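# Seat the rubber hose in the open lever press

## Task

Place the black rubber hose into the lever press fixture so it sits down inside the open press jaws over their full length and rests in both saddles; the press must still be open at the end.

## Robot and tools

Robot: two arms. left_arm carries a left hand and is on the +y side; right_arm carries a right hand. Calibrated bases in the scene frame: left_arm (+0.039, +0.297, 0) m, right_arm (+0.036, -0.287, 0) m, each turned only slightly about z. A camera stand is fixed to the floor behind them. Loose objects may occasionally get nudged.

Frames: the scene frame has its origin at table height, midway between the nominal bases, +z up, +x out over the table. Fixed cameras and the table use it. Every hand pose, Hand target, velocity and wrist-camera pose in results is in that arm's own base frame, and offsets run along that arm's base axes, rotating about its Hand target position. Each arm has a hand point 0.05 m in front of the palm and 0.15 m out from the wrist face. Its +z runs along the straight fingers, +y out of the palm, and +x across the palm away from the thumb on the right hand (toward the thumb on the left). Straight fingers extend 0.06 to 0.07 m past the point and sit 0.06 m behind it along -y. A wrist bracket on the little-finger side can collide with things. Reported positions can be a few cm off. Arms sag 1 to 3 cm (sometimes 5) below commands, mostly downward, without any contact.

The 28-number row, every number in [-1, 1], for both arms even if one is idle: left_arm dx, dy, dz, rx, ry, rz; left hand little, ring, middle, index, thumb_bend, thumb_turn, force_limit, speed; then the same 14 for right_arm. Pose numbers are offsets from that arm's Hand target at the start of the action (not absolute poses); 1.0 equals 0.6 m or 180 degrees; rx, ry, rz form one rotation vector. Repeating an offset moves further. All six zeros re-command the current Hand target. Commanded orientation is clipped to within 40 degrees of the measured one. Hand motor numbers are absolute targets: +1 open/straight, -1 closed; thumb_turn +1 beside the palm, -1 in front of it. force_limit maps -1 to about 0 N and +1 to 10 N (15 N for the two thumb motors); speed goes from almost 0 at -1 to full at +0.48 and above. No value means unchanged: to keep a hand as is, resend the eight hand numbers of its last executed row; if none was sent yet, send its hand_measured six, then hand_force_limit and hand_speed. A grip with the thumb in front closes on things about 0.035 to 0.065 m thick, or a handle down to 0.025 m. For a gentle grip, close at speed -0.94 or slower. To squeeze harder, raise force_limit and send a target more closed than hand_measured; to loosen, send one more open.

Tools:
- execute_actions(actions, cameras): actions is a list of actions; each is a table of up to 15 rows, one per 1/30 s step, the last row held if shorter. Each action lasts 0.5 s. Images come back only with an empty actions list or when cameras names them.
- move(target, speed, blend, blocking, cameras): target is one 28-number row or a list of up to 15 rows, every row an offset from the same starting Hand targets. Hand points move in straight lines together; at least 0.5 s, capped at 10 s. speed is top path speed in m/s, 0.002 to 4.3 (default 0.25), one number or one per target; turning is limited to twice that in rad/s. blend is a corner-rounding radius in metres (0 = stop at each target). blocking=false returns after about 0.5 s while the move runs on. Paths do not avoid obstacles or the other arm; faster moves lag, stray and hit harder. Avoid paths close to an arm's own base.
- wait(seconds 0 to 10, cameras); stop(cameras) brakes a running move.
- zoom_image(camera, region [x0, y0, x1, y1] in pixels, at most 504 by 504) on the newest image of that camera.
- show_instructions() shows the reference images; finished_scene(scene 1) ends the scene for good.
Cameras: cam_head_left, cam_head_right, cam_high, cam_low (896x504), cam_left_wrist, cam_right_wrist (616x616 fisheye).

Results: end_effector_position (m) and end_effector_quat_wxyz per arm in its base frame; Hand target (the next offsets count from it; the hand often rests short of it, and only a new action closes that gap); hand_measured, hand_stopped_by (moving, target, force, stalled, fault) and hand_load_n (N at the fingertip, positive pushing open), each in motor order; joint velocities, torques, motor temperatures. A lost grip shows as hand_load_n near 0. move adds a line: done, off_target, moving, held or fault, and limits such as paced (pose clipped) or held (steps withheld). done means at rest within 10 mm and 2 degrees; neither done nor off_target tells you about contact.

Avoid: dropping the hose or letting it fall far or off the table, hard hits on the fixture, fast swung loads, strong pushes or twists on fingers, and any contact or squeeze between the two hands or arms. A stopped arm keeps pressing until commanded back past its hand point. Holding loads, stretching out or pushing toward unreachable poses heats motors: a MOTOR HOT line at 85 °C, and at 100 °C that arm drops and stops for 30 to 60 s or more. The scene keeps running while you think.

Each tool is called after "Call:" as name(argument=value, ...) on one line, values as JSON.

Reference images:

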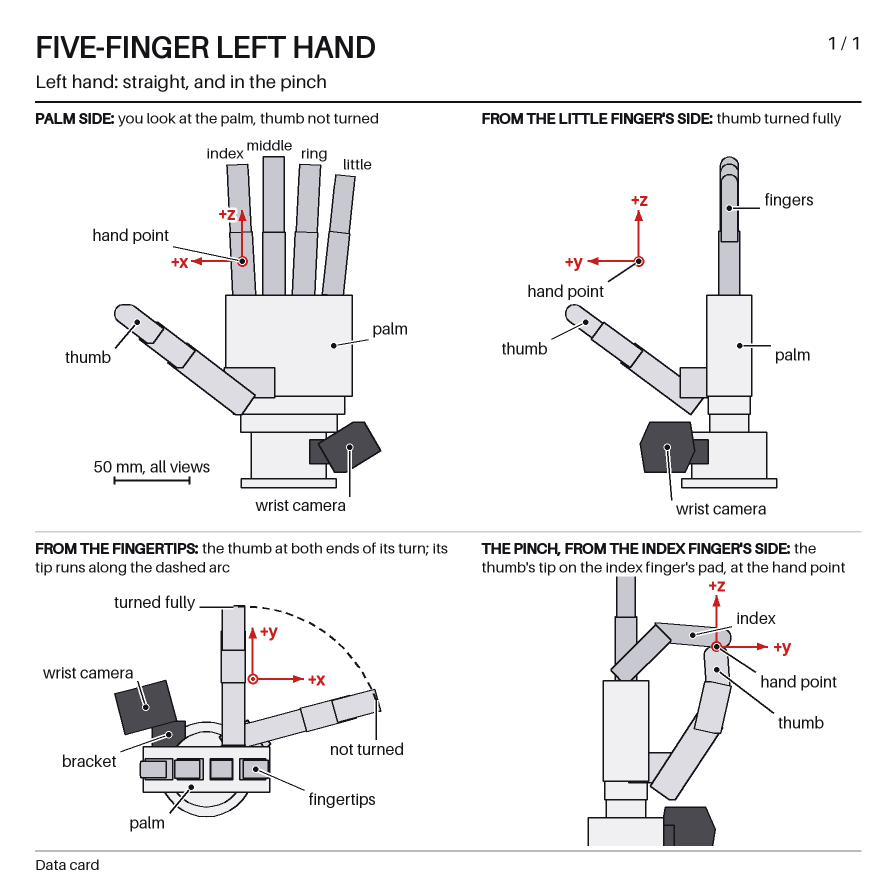

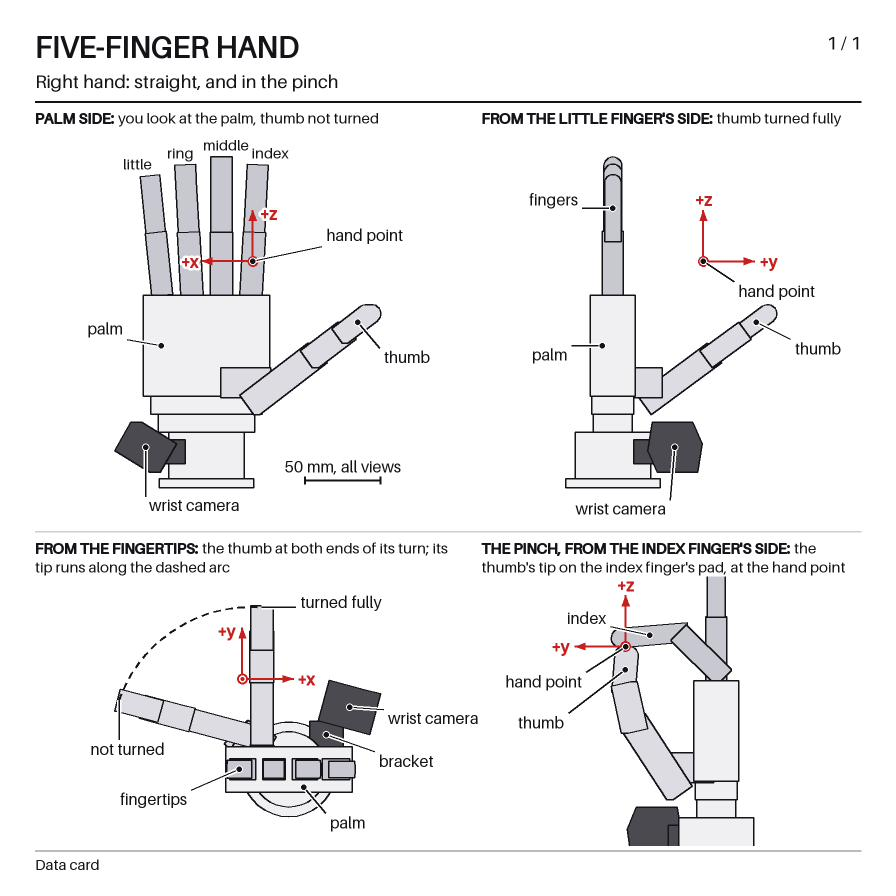

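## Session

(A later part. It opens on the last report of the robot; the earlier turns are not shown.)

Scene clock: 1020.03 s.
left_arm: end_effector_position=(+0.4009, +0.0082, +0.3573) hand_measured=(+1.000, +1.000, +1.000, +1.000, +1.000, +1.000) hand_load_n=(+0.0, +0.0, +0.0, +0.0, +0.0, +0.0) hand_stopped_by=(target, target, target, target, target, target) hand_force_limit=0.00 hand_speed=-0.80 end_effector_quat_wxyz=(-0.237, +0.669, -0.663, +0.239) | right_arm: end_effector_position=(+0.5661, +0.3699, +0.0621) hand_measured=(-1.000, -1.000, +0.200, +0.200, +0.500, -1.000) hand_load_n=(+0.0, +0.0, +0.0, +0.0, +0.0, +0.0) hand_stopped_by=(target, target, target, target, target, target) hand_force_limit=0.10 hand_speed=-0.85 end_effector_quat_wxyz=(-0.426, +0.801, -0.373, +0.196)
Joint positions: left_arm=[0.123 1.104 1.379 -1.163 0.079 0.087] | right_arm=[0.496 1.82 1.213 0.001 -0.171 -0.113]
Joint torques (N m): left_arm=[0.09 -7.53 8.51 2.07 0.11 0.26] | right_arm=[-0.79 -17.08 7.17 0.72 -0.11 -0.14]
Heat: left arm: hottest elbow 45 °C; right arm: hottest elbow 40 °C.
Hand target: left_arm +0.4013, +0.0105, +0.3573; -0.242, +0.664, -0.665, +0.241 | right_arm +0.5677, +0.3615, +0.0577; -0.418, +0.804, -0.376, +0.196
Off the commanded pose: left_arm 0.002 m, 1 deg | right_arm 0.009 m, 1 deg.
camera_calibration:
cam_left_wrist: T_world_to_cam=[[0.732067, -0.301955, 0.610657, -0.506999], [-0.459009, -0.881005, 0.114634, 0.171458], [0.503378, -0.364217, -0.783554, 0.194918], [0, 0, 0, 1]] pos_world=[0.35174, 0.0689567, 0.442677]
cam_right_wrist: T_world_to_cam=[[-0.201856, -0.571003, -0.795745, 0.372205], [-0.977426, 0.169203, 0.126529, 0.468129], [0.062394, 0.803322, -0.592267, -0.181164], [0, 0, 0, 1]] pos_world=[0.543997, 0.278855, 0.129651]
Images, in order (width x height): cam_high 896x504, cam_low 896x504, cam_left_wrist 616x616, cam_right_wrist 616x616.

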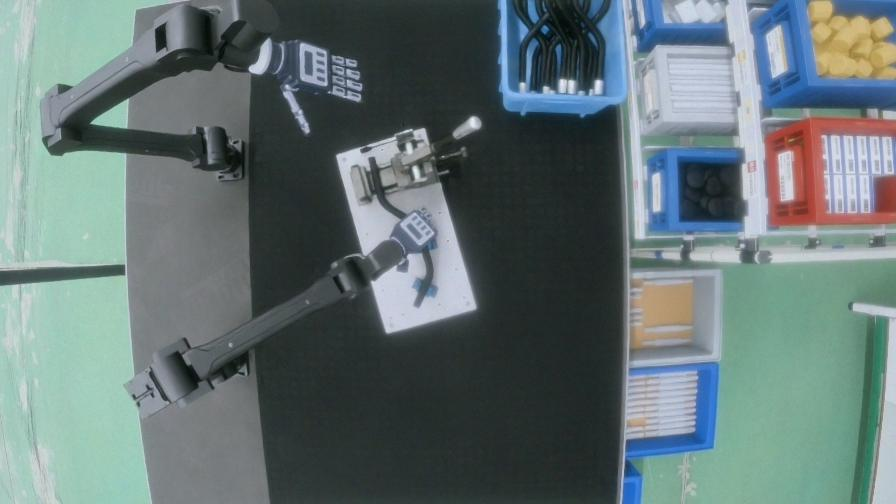

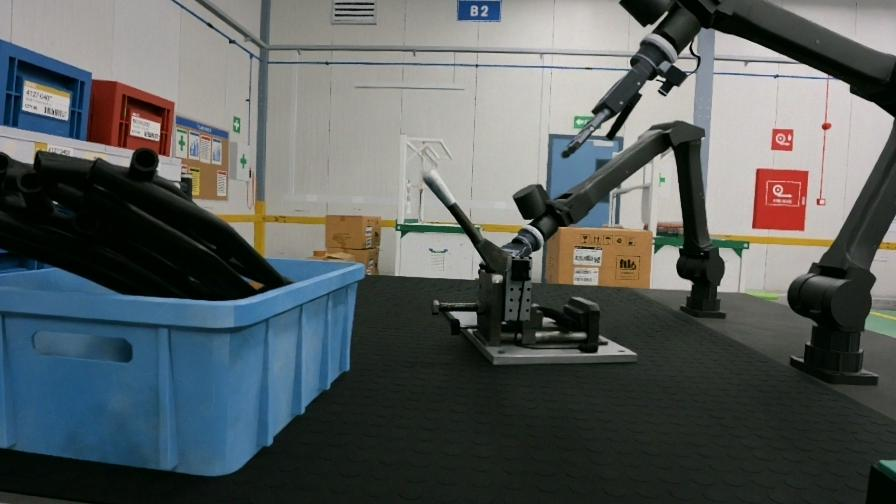

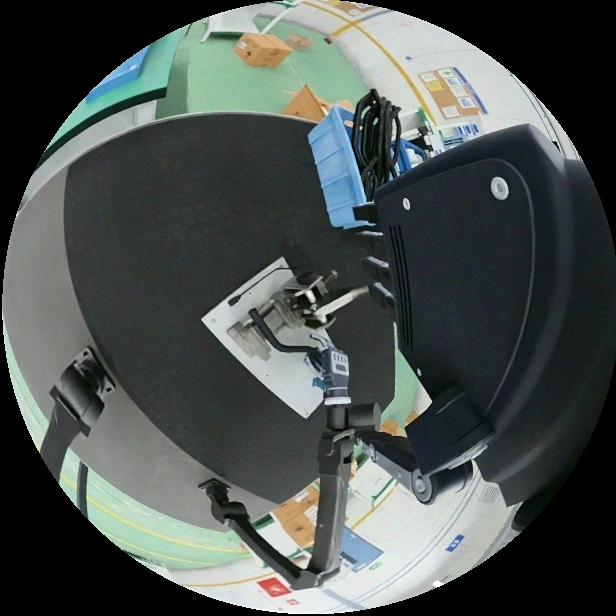

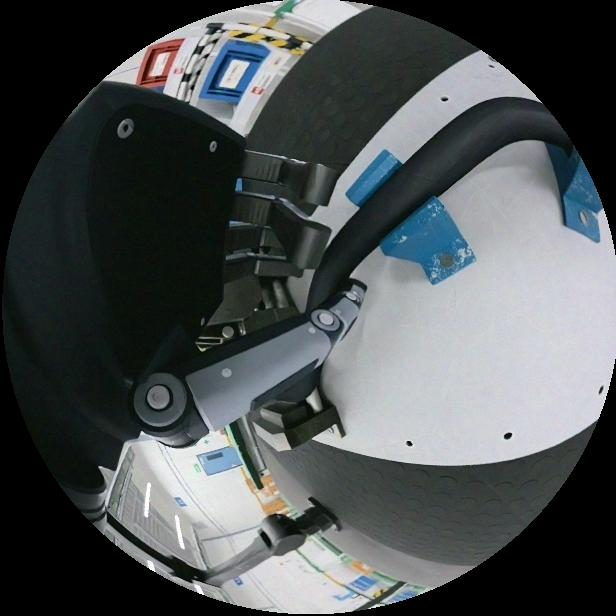

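Call:
move(target=[[0,0,0,0,0,0,1,1,1,1,1,1,0,-0.8,0.01,0.02,0.17,0,0,0,-1,-1,0.2,0.2,0.5,-1,0.1,-0.85],[0,0,0,0,0,0,1,1,1,1,1,1,0,-0.8,-0.15,-0.15,0.22,0,0,0,-1,-1,0.2,0.2,0.5,-1,0.1,-0.85]], speed=0.15, blend=0.03, cameras=["all"])

Call:
zoom_image(camera="cam_high", region=[340, 140, 460, 320])

Call:
zoom_image(camera="cam_right_wrist", region=[280, 100, 600, 420])

Call:
zoom_image(camera="cam_low", region=[470, 220, 630, 370])

Call:
zoom_image(camera="cam_head_right", region=[290, 170, 470, 290])

Call:
zoom_image(camera="cam_left_wrist", region=[220, 290, 370, 420])

Scene clock: 1034.67 s.
left_arm: end_effector_position=(+0.4009, +0.0082, +0.3573) hand_measured=(+1.000, +1.000, +1.000, +1.000, +1.000, +1.000) hand_load_n=(+0.0, +0.0, +0.0, +0.0, +0.0, +0.0) hand_stopped_by=(target, target, target, target, target, target) hand_force_limit=0.00 hand_speed=-0.80 end_effector_quat_wxyz=(-0.237, +0.669, -0.663, +0.239) | right_arm: end_effector_position=(+0.4814, +0.2793, +0.1979) hand_measured=(-1.000, -1.000, +0.200, +0.200, +0.500, -1.000) hand_load_n=(+0.0, +0.0, +0.0, +0.0, -0.5, +0.5) hand_stopped_by=(target, target, target, target, target, target) hand_force_limit=0.10 hand_speed=-0.85 end_effector_quat_wxyz=(-0.427, +0.799, -0.373, +0.200)
Joint positions: left_arm=[0.123 1.104 1.379 -1.163 0.079 0.087] | right_arm=[0.407 1.373 1.062 -0.296 -0.24 -0.164]
Joint torques (N m): left_arm=[0.38 -7.77 8.53 2.02 0.12 0.23] | right_arm=[-0.62 -11.81 7.43 0.72 -0.22 -0.09]
Heat: left arm: hottest elbow 45 °C; right arm: hottest elbow 40 °C.
Hand target: left_arm +0.4013, +0.0105, +0.3573; -0.242, +0.664, -0.665, +0.241 | right_arm +0.4776, +0.2716, +0.1896; -0.418, +0.804, -0.376, +0.196
Off the commanded pose: left_arm 0.002 m, 1 deg | right_arm 0.012 m, 1 deg.
move: off_target (right_arm)
camera_calibration:
cam_left_wrist: T_world_to_cam=[[0.732067, -0.301955, 0.610657, -0.506999], [-0.459009, -0.881005, 0.114634, 0.171458], [0.503378, -0.364217, -0.783554, 0.194918], [0, 0, 0, 1]] pos_world=[0.35174, 0.0689567, 0.442677]
cam_right_wrist: T_world_to_cam=[[-0.197465, -0.569221, -0.79812, 0.409314], [-0.977816, 0.172406, 0.118964, 0.384323], [0.0698834, 0.803905, -0.590637, -0.0267761], [0, 0, 0, 1]] pos_world=[0.458493, 0.188256, 0.265146]

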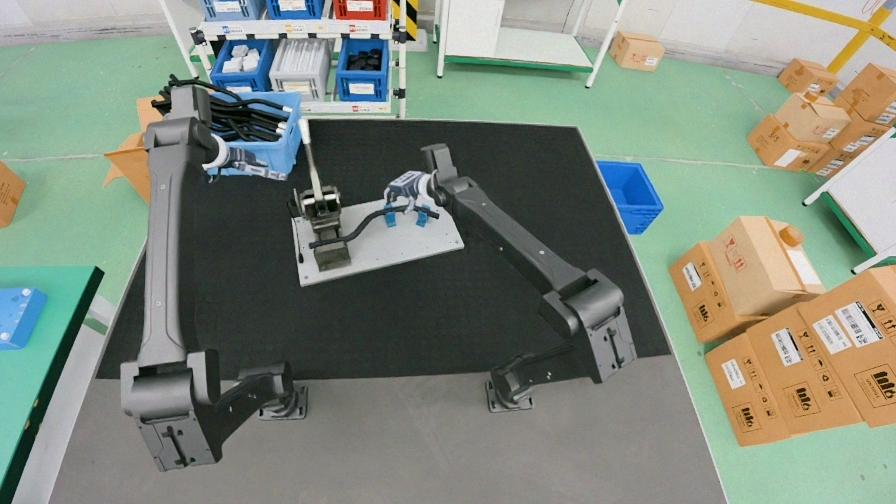

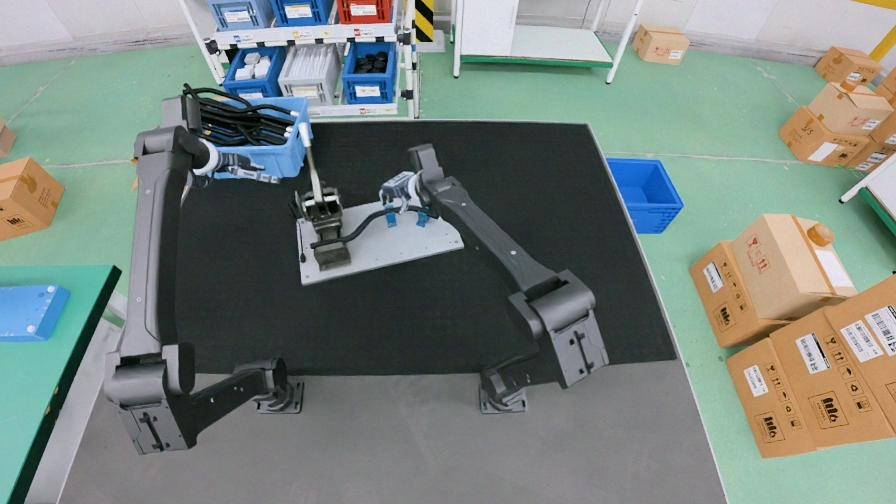

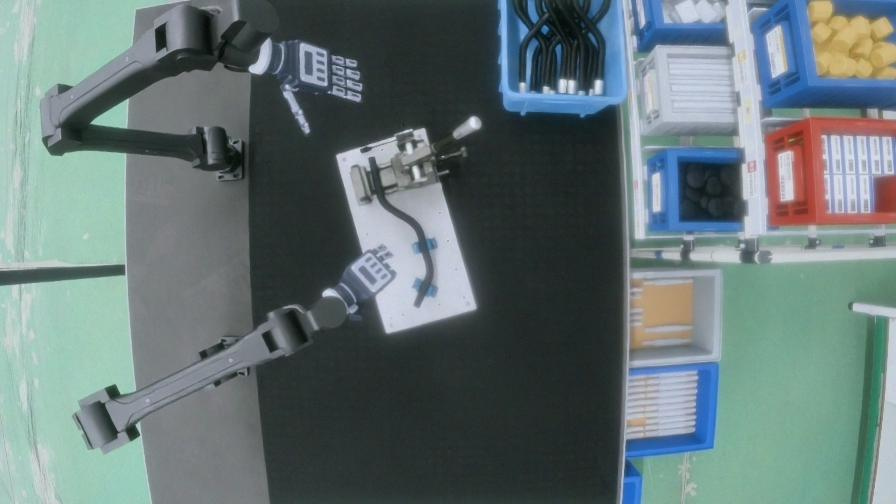

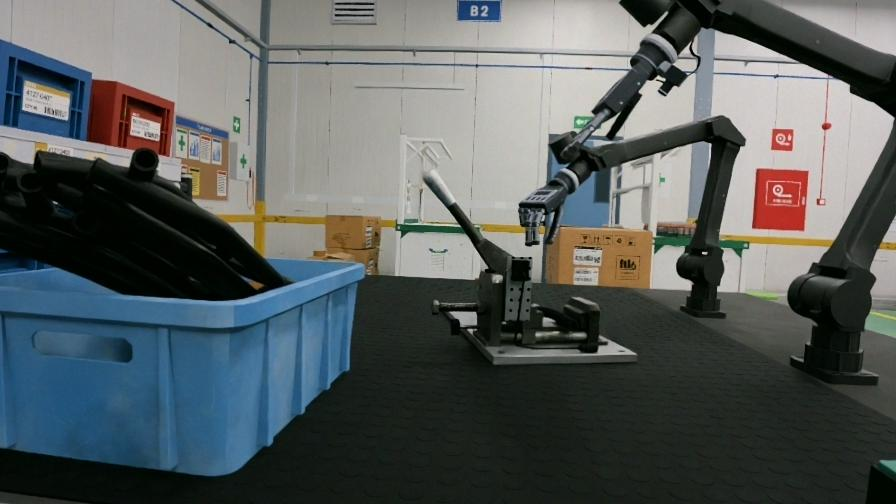

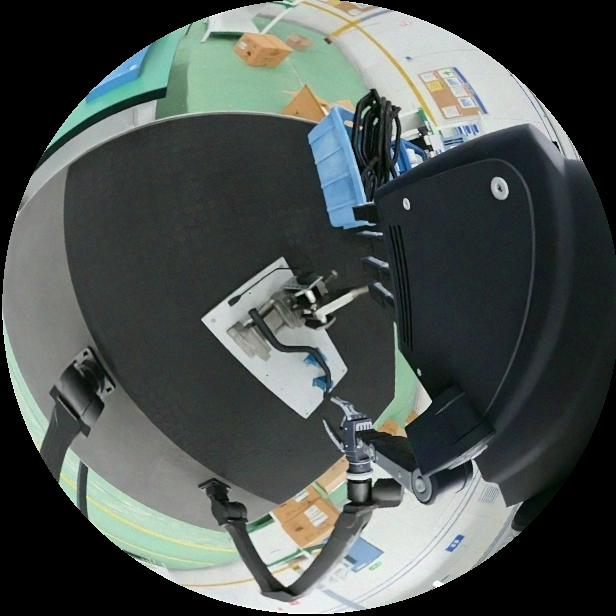

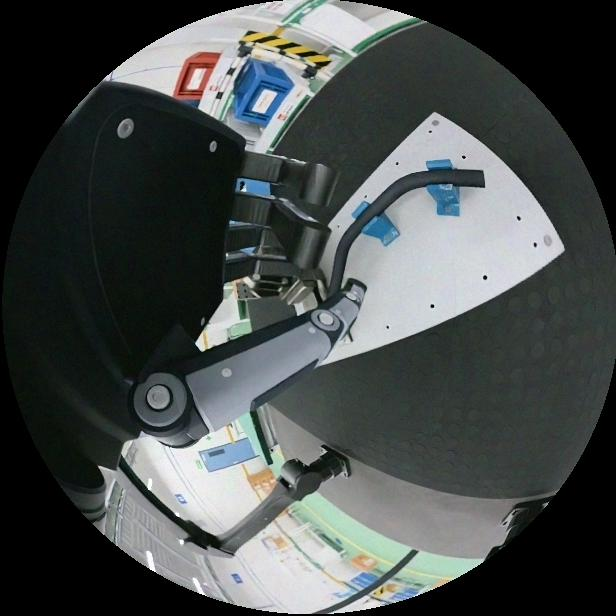

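Scaled by 2.800 from the camera's 896x504 image, which has a finer 1280x720 frame.

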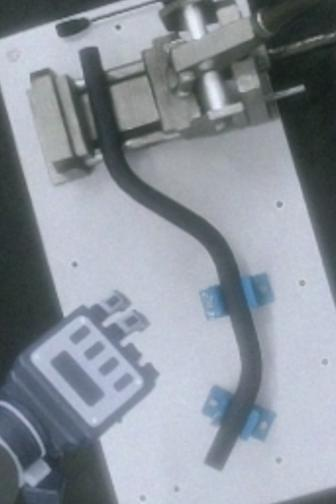

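Scaled by 1.575 from the camera's 616x616 image, which has a finer 880x880 frame.

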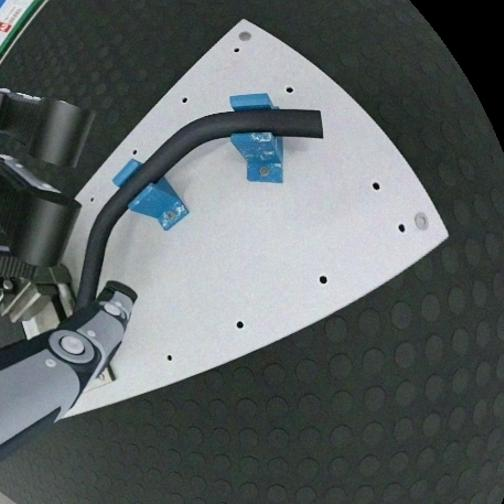

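Scaled by 3.150 from the camera's 896x504 image, which has a finer 1280x720 frame.

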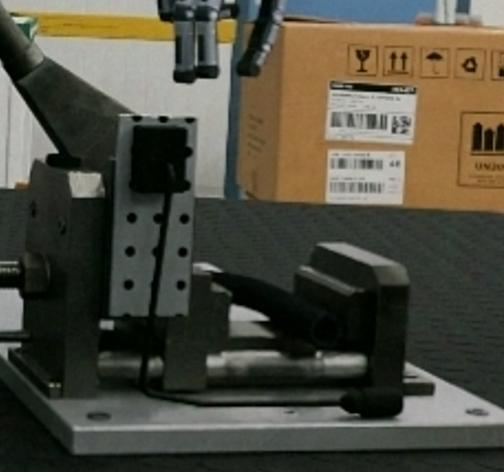

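Scaled by 2.800 from the camera's 896x504 image, which has a finer 1280x720 frame.

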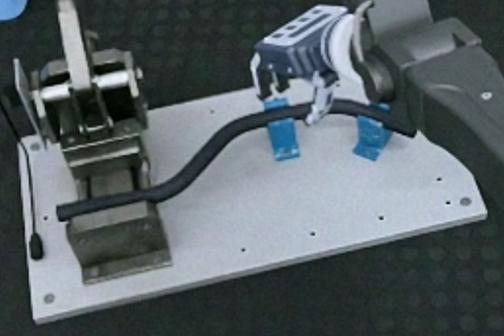

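Scaled by 3.360 from the camera's 616x616 image, which has a finer 880x880 frame.

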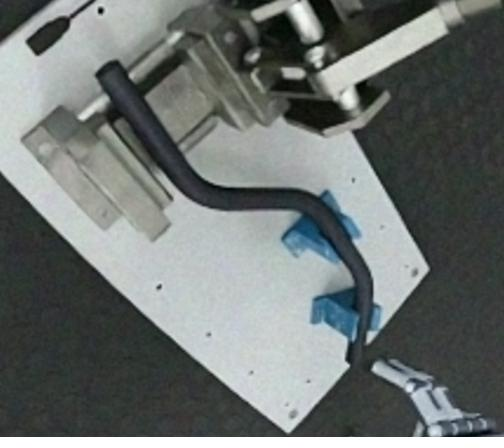

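Call:
zoom_image(camera="cam_right_wrist", region=[340, 150, 500, 270])

Call:
zoom_image(camera="cam_left_wrist", region=[295, 335, 345, 400])

Call:
zoom_image(camera="cam_head_right", region=[370, 190, 450, 250])

Call:
zoom_image(camera="cam_head_left", region=[290, 190, 370, 280])

Call:
zoom_image(camera="cam_low", region=[540, 280, 620, 360])

Scaled by 3.150 from the camera's 616x616 image, which has a finer 880x880 frame.

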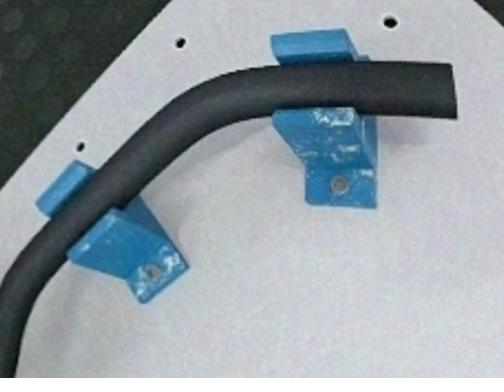

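Scaled by 7.754 from the camera's 616x616 image, which has a finer 880x880 frame.

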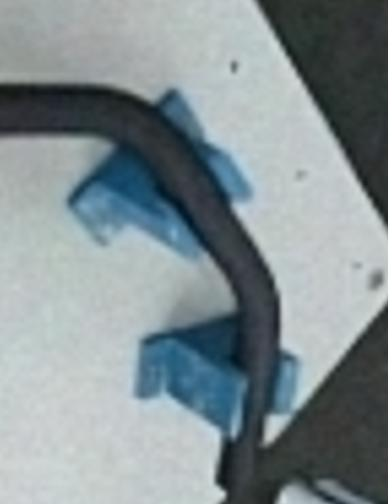

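Scaled by 6.300 from the camera's 896x504 image, which has a finer 1280x720 frame.

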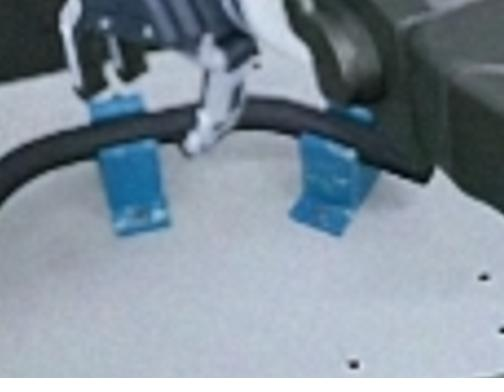

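Scaled by 5.600 from the camera's 896x504 image, which has a finer 1280x720 frame.

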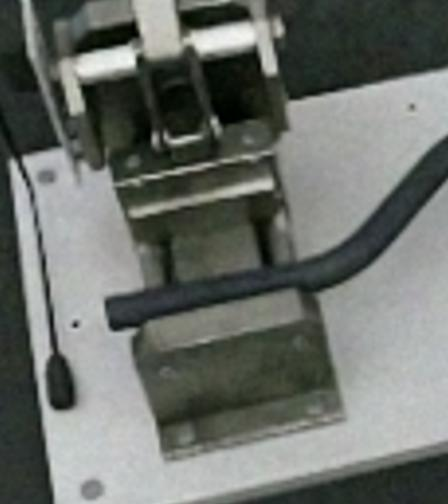

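Scaled by 6.300 from the camera's 896x504 image, which has a finer 1280x720 frame.

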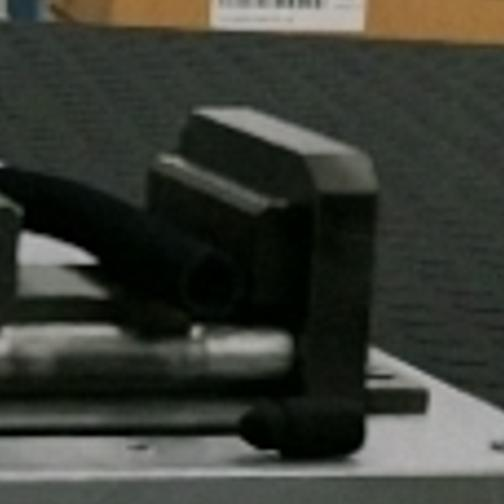

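Call:
move(target=[[0,0,0,0,0,0,1,1,1,1,1,1,0,-0.8,0.033,-0.308,0.0,0,0,0,-1,-1,0.2,0.2,0.5,-1,0.1,-0.85],[0,0,0,0,0,0,1,1,1,1,1,1,0,-0.8,0.198,-0.308,-0.12,0,0,0,-1,-1,0.2,0.2,0.5,-1,0.1,-0.85]], speed=0.2, blend=0.03, cameras=["cam_right_wrist","cam_high","cam_head_right","cam_head_left"])

Call:
zoom_image(camera="cam_right_wrist", region=[220, 150, 460, 390])

Scene clock: 1068.33 s.
left_arm: end_effector_position=(+0.4009, +0.0082, +0.3573) hand_measured=(+1.000, +1.000, +1.000, +1.000, +1.000, +1.000) hand_load_n=(+0.0, +0.0, +0.0, +0.0, +0.0, +0.0) hand_stopped_by=(target, target, target, target, target, target) hand_force_limit=0.00 hand_speed=-0.80 end_effector_quat_wxyz=(-0.237, +0.669, -0.663, +0.239) | right_arm: end_effector_position=(+0.5710, +0.0860, +0.1020) hand_measured=(-1.000, -1.000, +0.200, +0.200, +0.500, -1.000) hand_load_n=(+0.0, +0.0, +0.0, +0.0, +0.0, +0.0) hand_stopped_by=(target, target, target, target, target, target) hand_force_limit=0.10 hand_speed=-0.85 end_effector_quat_wxyz=(-0.409, +0.806, -0.392, +0.173)
Joint positions: left_arm=[0.123 1.104 1.379 -1.163 0.079 0.087] | right_arm=[-0.035 1.645 1.144 -0.304 -0.576 -0.463]
Joint torques (N m): left_arm=[0.09 -7.77 8.54 2.15 0.13 0.26] | right_arm=[0.38 -13.16 11.21 1.62 -0.27 -0.13]
Heat: left arm: hottest elbow 45 °C; right arm: hottest elbow 40 °C.
Hand target: left_arm +0.4013, +0.0105, +0.3573; -0.242, +0.664, -0.665, +0.241 | right_arm +0.5965, +0.0868, +0.1177; -0.418, +0.804, -0.376, +0.196
Off the commanded pose: left_arm 0.002 m, 1 deg | right_arm 0.030 m, 3 deg.
move: off_target (right_arm)
camera_calibration:
cam_right_wrist: T_world_to_cam=[[-0.262064, -0.572505, -0.776892, 0.275431], [-0.964498, 0.182608, 0.190782, 0.500882], [0.032643, 0.799308, -0.600035, 0.0882748], [0, 0, 0, 1]] pos_world=[0.552399, -0.00433795, 0.171389]
Images, in order (width x height): cam_head_left 896x504, cam_head_right 896x504, cam_high 896x504, cam_right_wrist 616x616.

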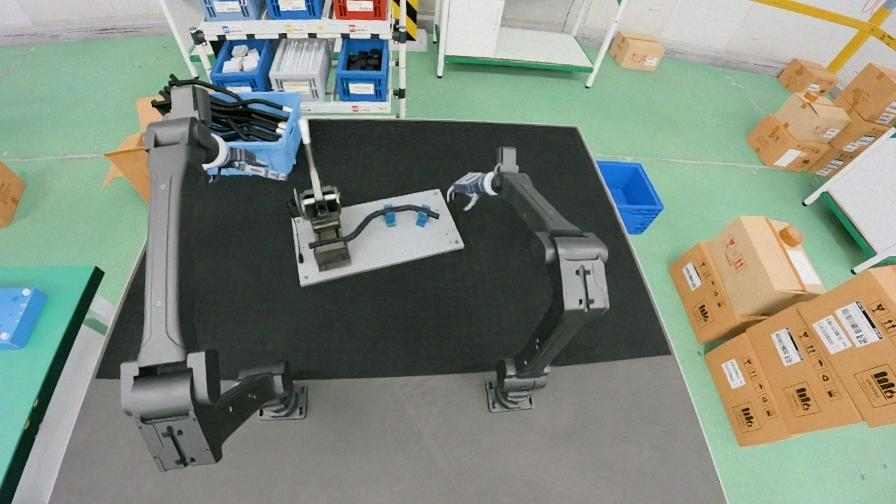

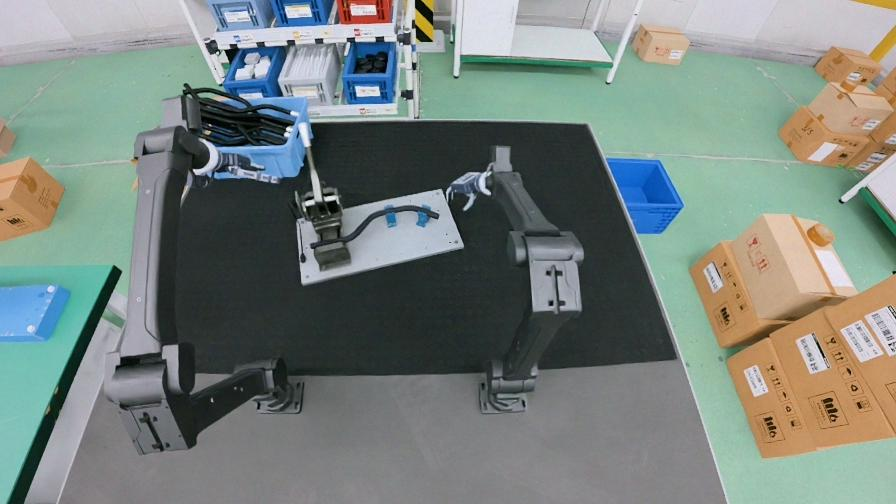

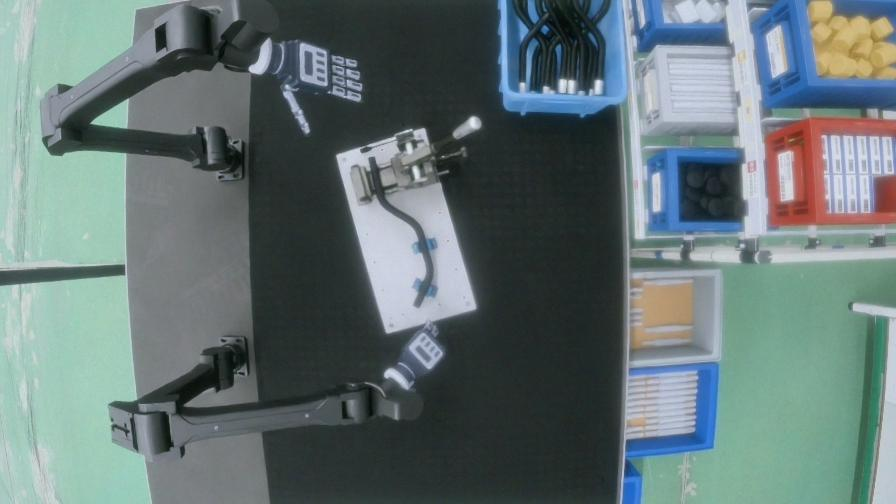

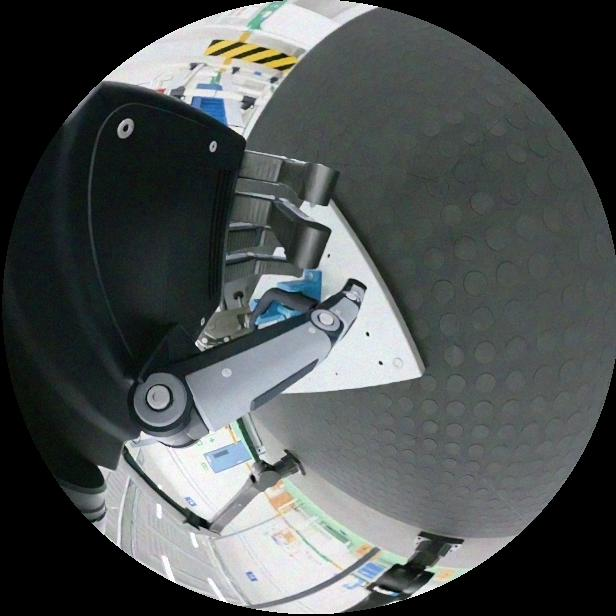

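Scaled by 2.100 from the camera's 616x616 image, which has a finer 880x880 frame.

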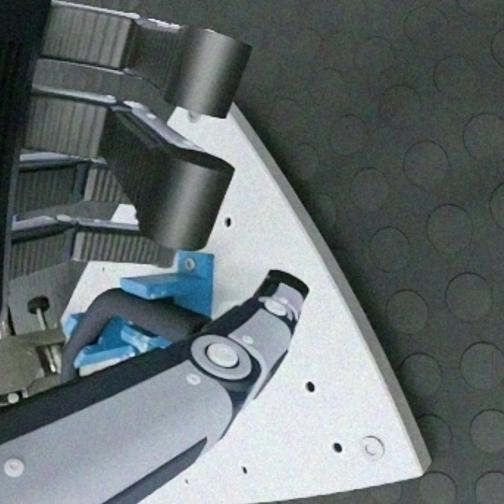

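Call:
zoom_image(camera="cam_right_wrist", region=[240, 250, 340, 350])

Call:
zoom_image(camera="cam_head_right", region=[370, 190, 450, 250])

Call:
zoom_image(camera="cam_high", region=[395, 225, 455, 315])

Call:
zoom_image(camera="cam_high", region=[345, 140, 405, 220])

Scaled by 5.040 from the camera's 616x616 image, which has a finer 880x880 frame.

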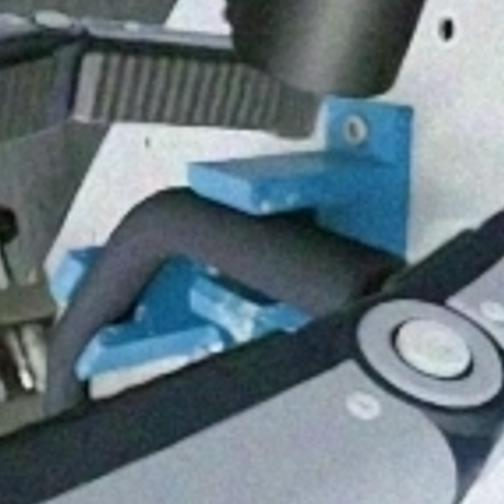

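Scaled by 6.300 from the camera's 896x504 image, which has a finer 1280x720 frame.

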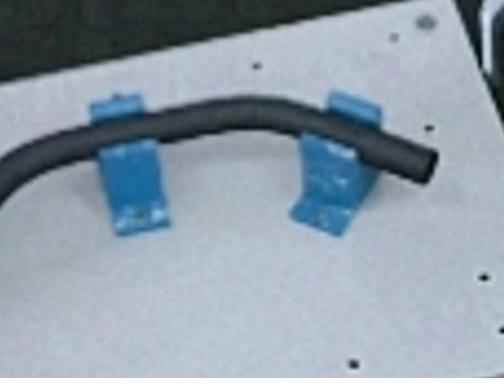

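Scaled by 5.600 from the camera's 896x504 image, which has a finer 1280x720 frame.

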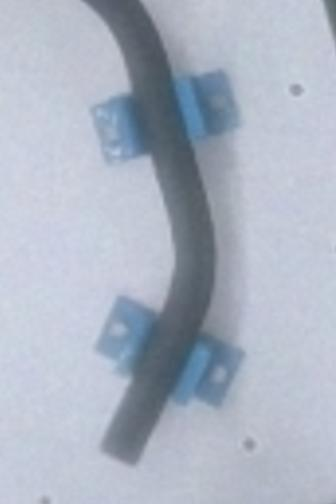

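Scaled by 6.300 from the camera's 896x504 image, which has a finer 1280x720 frame.

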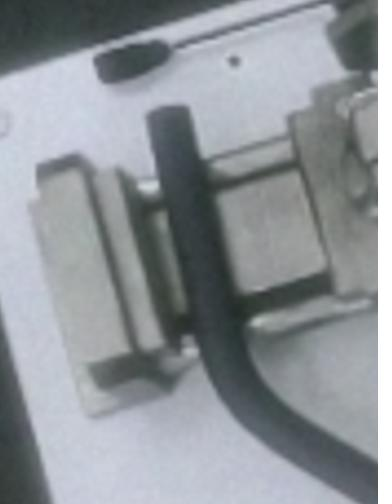

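Call:
move(target=[[0,0,0,0,0,0,1,1,1,1,1,1,0,-0.8,-0.05,0.133,0.14,0,0,0,-1,-1,0.2,0.2,1,1,0.1,0],[0,0,0,0,0,0,1,1,1,1,1,1,0,-0.8,-0.0275,0.264,0.14,0,0,0,-1,-1,0.2,0.2,1,1,0.1,0],[0,0,0,0,0,0,1,1,1,1,1,1,0,-0.8,-0.0275,0.264,0.01,0,0,0,-1,-1,0.2,0.2,1,1,0.1,0]], speed=0.2, blend=0.03, cameras=["cam_right_wrist","cam_high"])

Call:
zoom_image(camera="cam_right_wrist", region=[300, 120, 460, 280])

Scene clock: 1130.70 s.
left_arm: end_effector_position=(+0.4009, +0.0082, +0.3573) hand_measured=(+1.000, +1.000, +1.000, +1.000, +1.000, +1.000) hand_load_n=(+0.0, +0.0, +0.0, -0.5, +0.0, +0.0) hand_stopped_by=(target, target, target, target, target, target) hand_force_limit=0.00 hand_speed=-0.80 end_effector_quat_wxyz=(-0.237, +0.669, -0.663, +0.239) | right_arm: end_effector_position=(+0.5789, +0.2441, +0.1353) hand_measured=(-1.000, -1.000, +0.200, +0.200, +1.000, +1.000) hand_load_n=(+0.5, +0.0, +0.0, -0.5, +0.0, +0.0) hand_stopped_by=(target, target, target, target, target, target) hand_force_limit=0.10 hand_speed=0.00 end_effector_quat_wxyz=(-0.419, +0.805, -0.370, +0.199)
Joint positions: left_arm=[0.123 1.104 1.379 -1.163 0.079 0.087] | right_arm=[0.274 1.643 1.202 -0.208 -0.343 -0.262]
Joint torques (N m): left_arm=[-0.03 -7.36 8.54 2.1 0.11 0.23] | right_arm=[0.15 -13.74 7.2 1.83 -0.09 0.09]
Motor temperatures (°C): left_arm=[27 33 45 28 23 24] | right_arm=[31 34 49 26 28 25]
Heat: left arm: hottest elbow 45 °C; right arm: hottest elbow 49 °C.
Hand target: left_arm +0.4013, +0.0105, +0.3573; -0.242, +0.664, -0.665, +0.241 | right_arm +0.5800, +0.2451, +0.1238; -0.418, +0.804, -0.376, +0.196
Off the commanded pose: left_arm 0.002 m, 1 deg | right_arm 0.012 m, 1 deg.
move: off_target (right_arm)
camera_calibration:
cam_right_wrist: T_world_to_cam=[[-0.199008, -0.585231, -0.786066, 0.361746], [-0.978067, 0.168929, 0.121848, 0.493725], [0.0614806, 0.793074, -0.606014, -0.0327281], [0, 0, 0, 1]] pos_world=[0.556899, 0.154256, 0.204363]
Images, in order (width x height): cam_high 896x504, cam_right_wrist 616x616.

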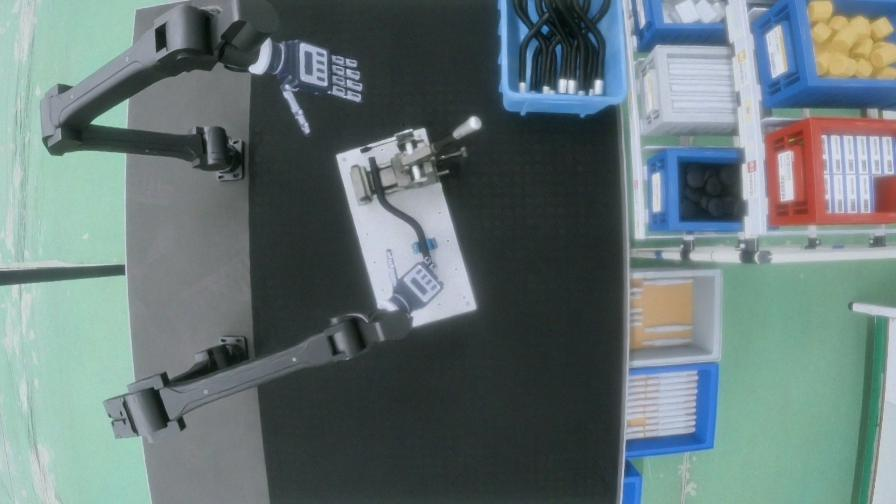

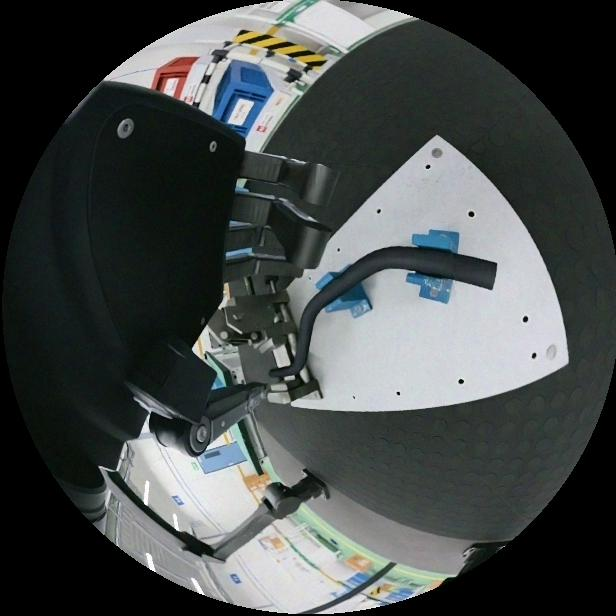

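Scaled by 3.150 from the camera's 616x616 image, which has a finer 880x880 frame.

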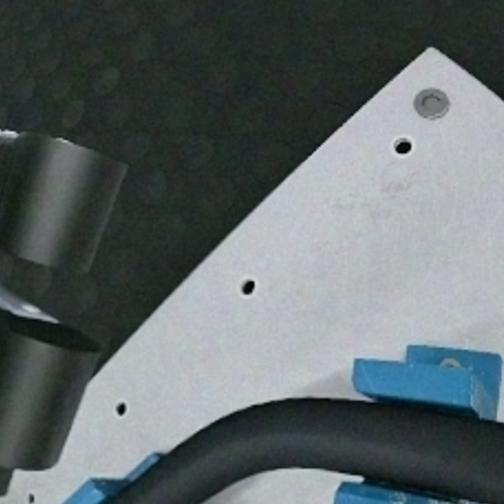

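Call:
zoom_image(camera="cam_right_wrist", region=[390, 215, 510, 315])

Call:
zoom_image(camera="cam_right_wrist", region=[240, 240, 390, 410])

Scaled by 4.200 from the camera's 616x616 image, which has a finer 880x880 frame.

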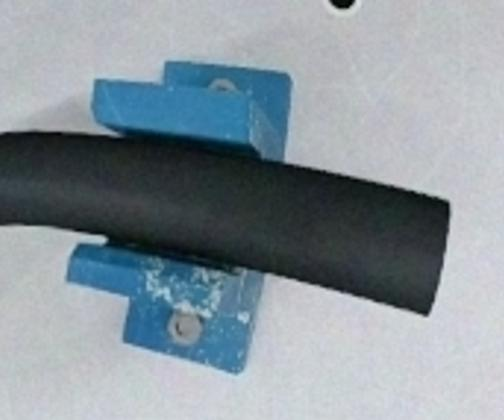

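Scaled by 2.965 from the camera's 616x616 image, which has a finer 880x880 frame.

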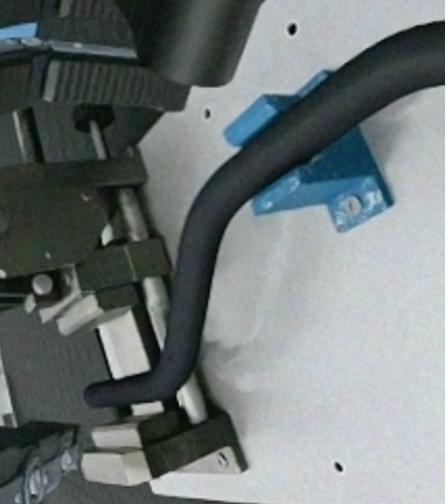

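Call:
zoom_image(camera="cam_right_wrist", region=[305, 245, 385, 325])

Call:
zoom_image(camera="cam_right_wrist", region=[260, 330, 340, 410])

Scaled by 6.300 from the camera's 616x616 image, which has a finer 880x880 frame.

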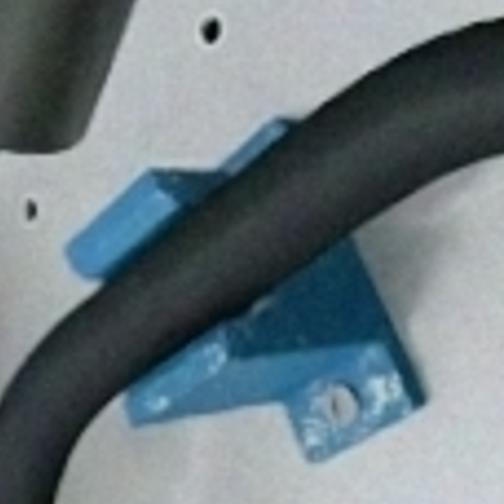

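Scaled by 6.300 from the camera's 616x616 image, which has a finer 880x880 frame.

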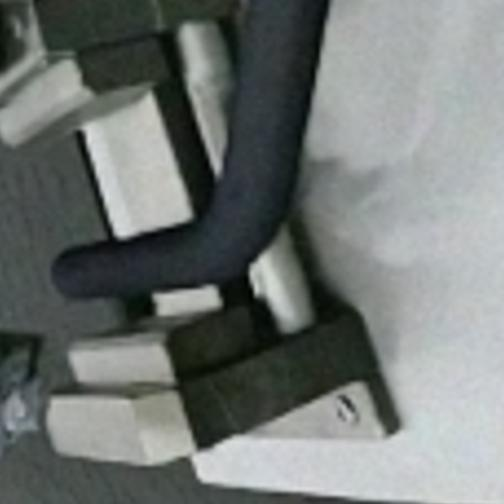

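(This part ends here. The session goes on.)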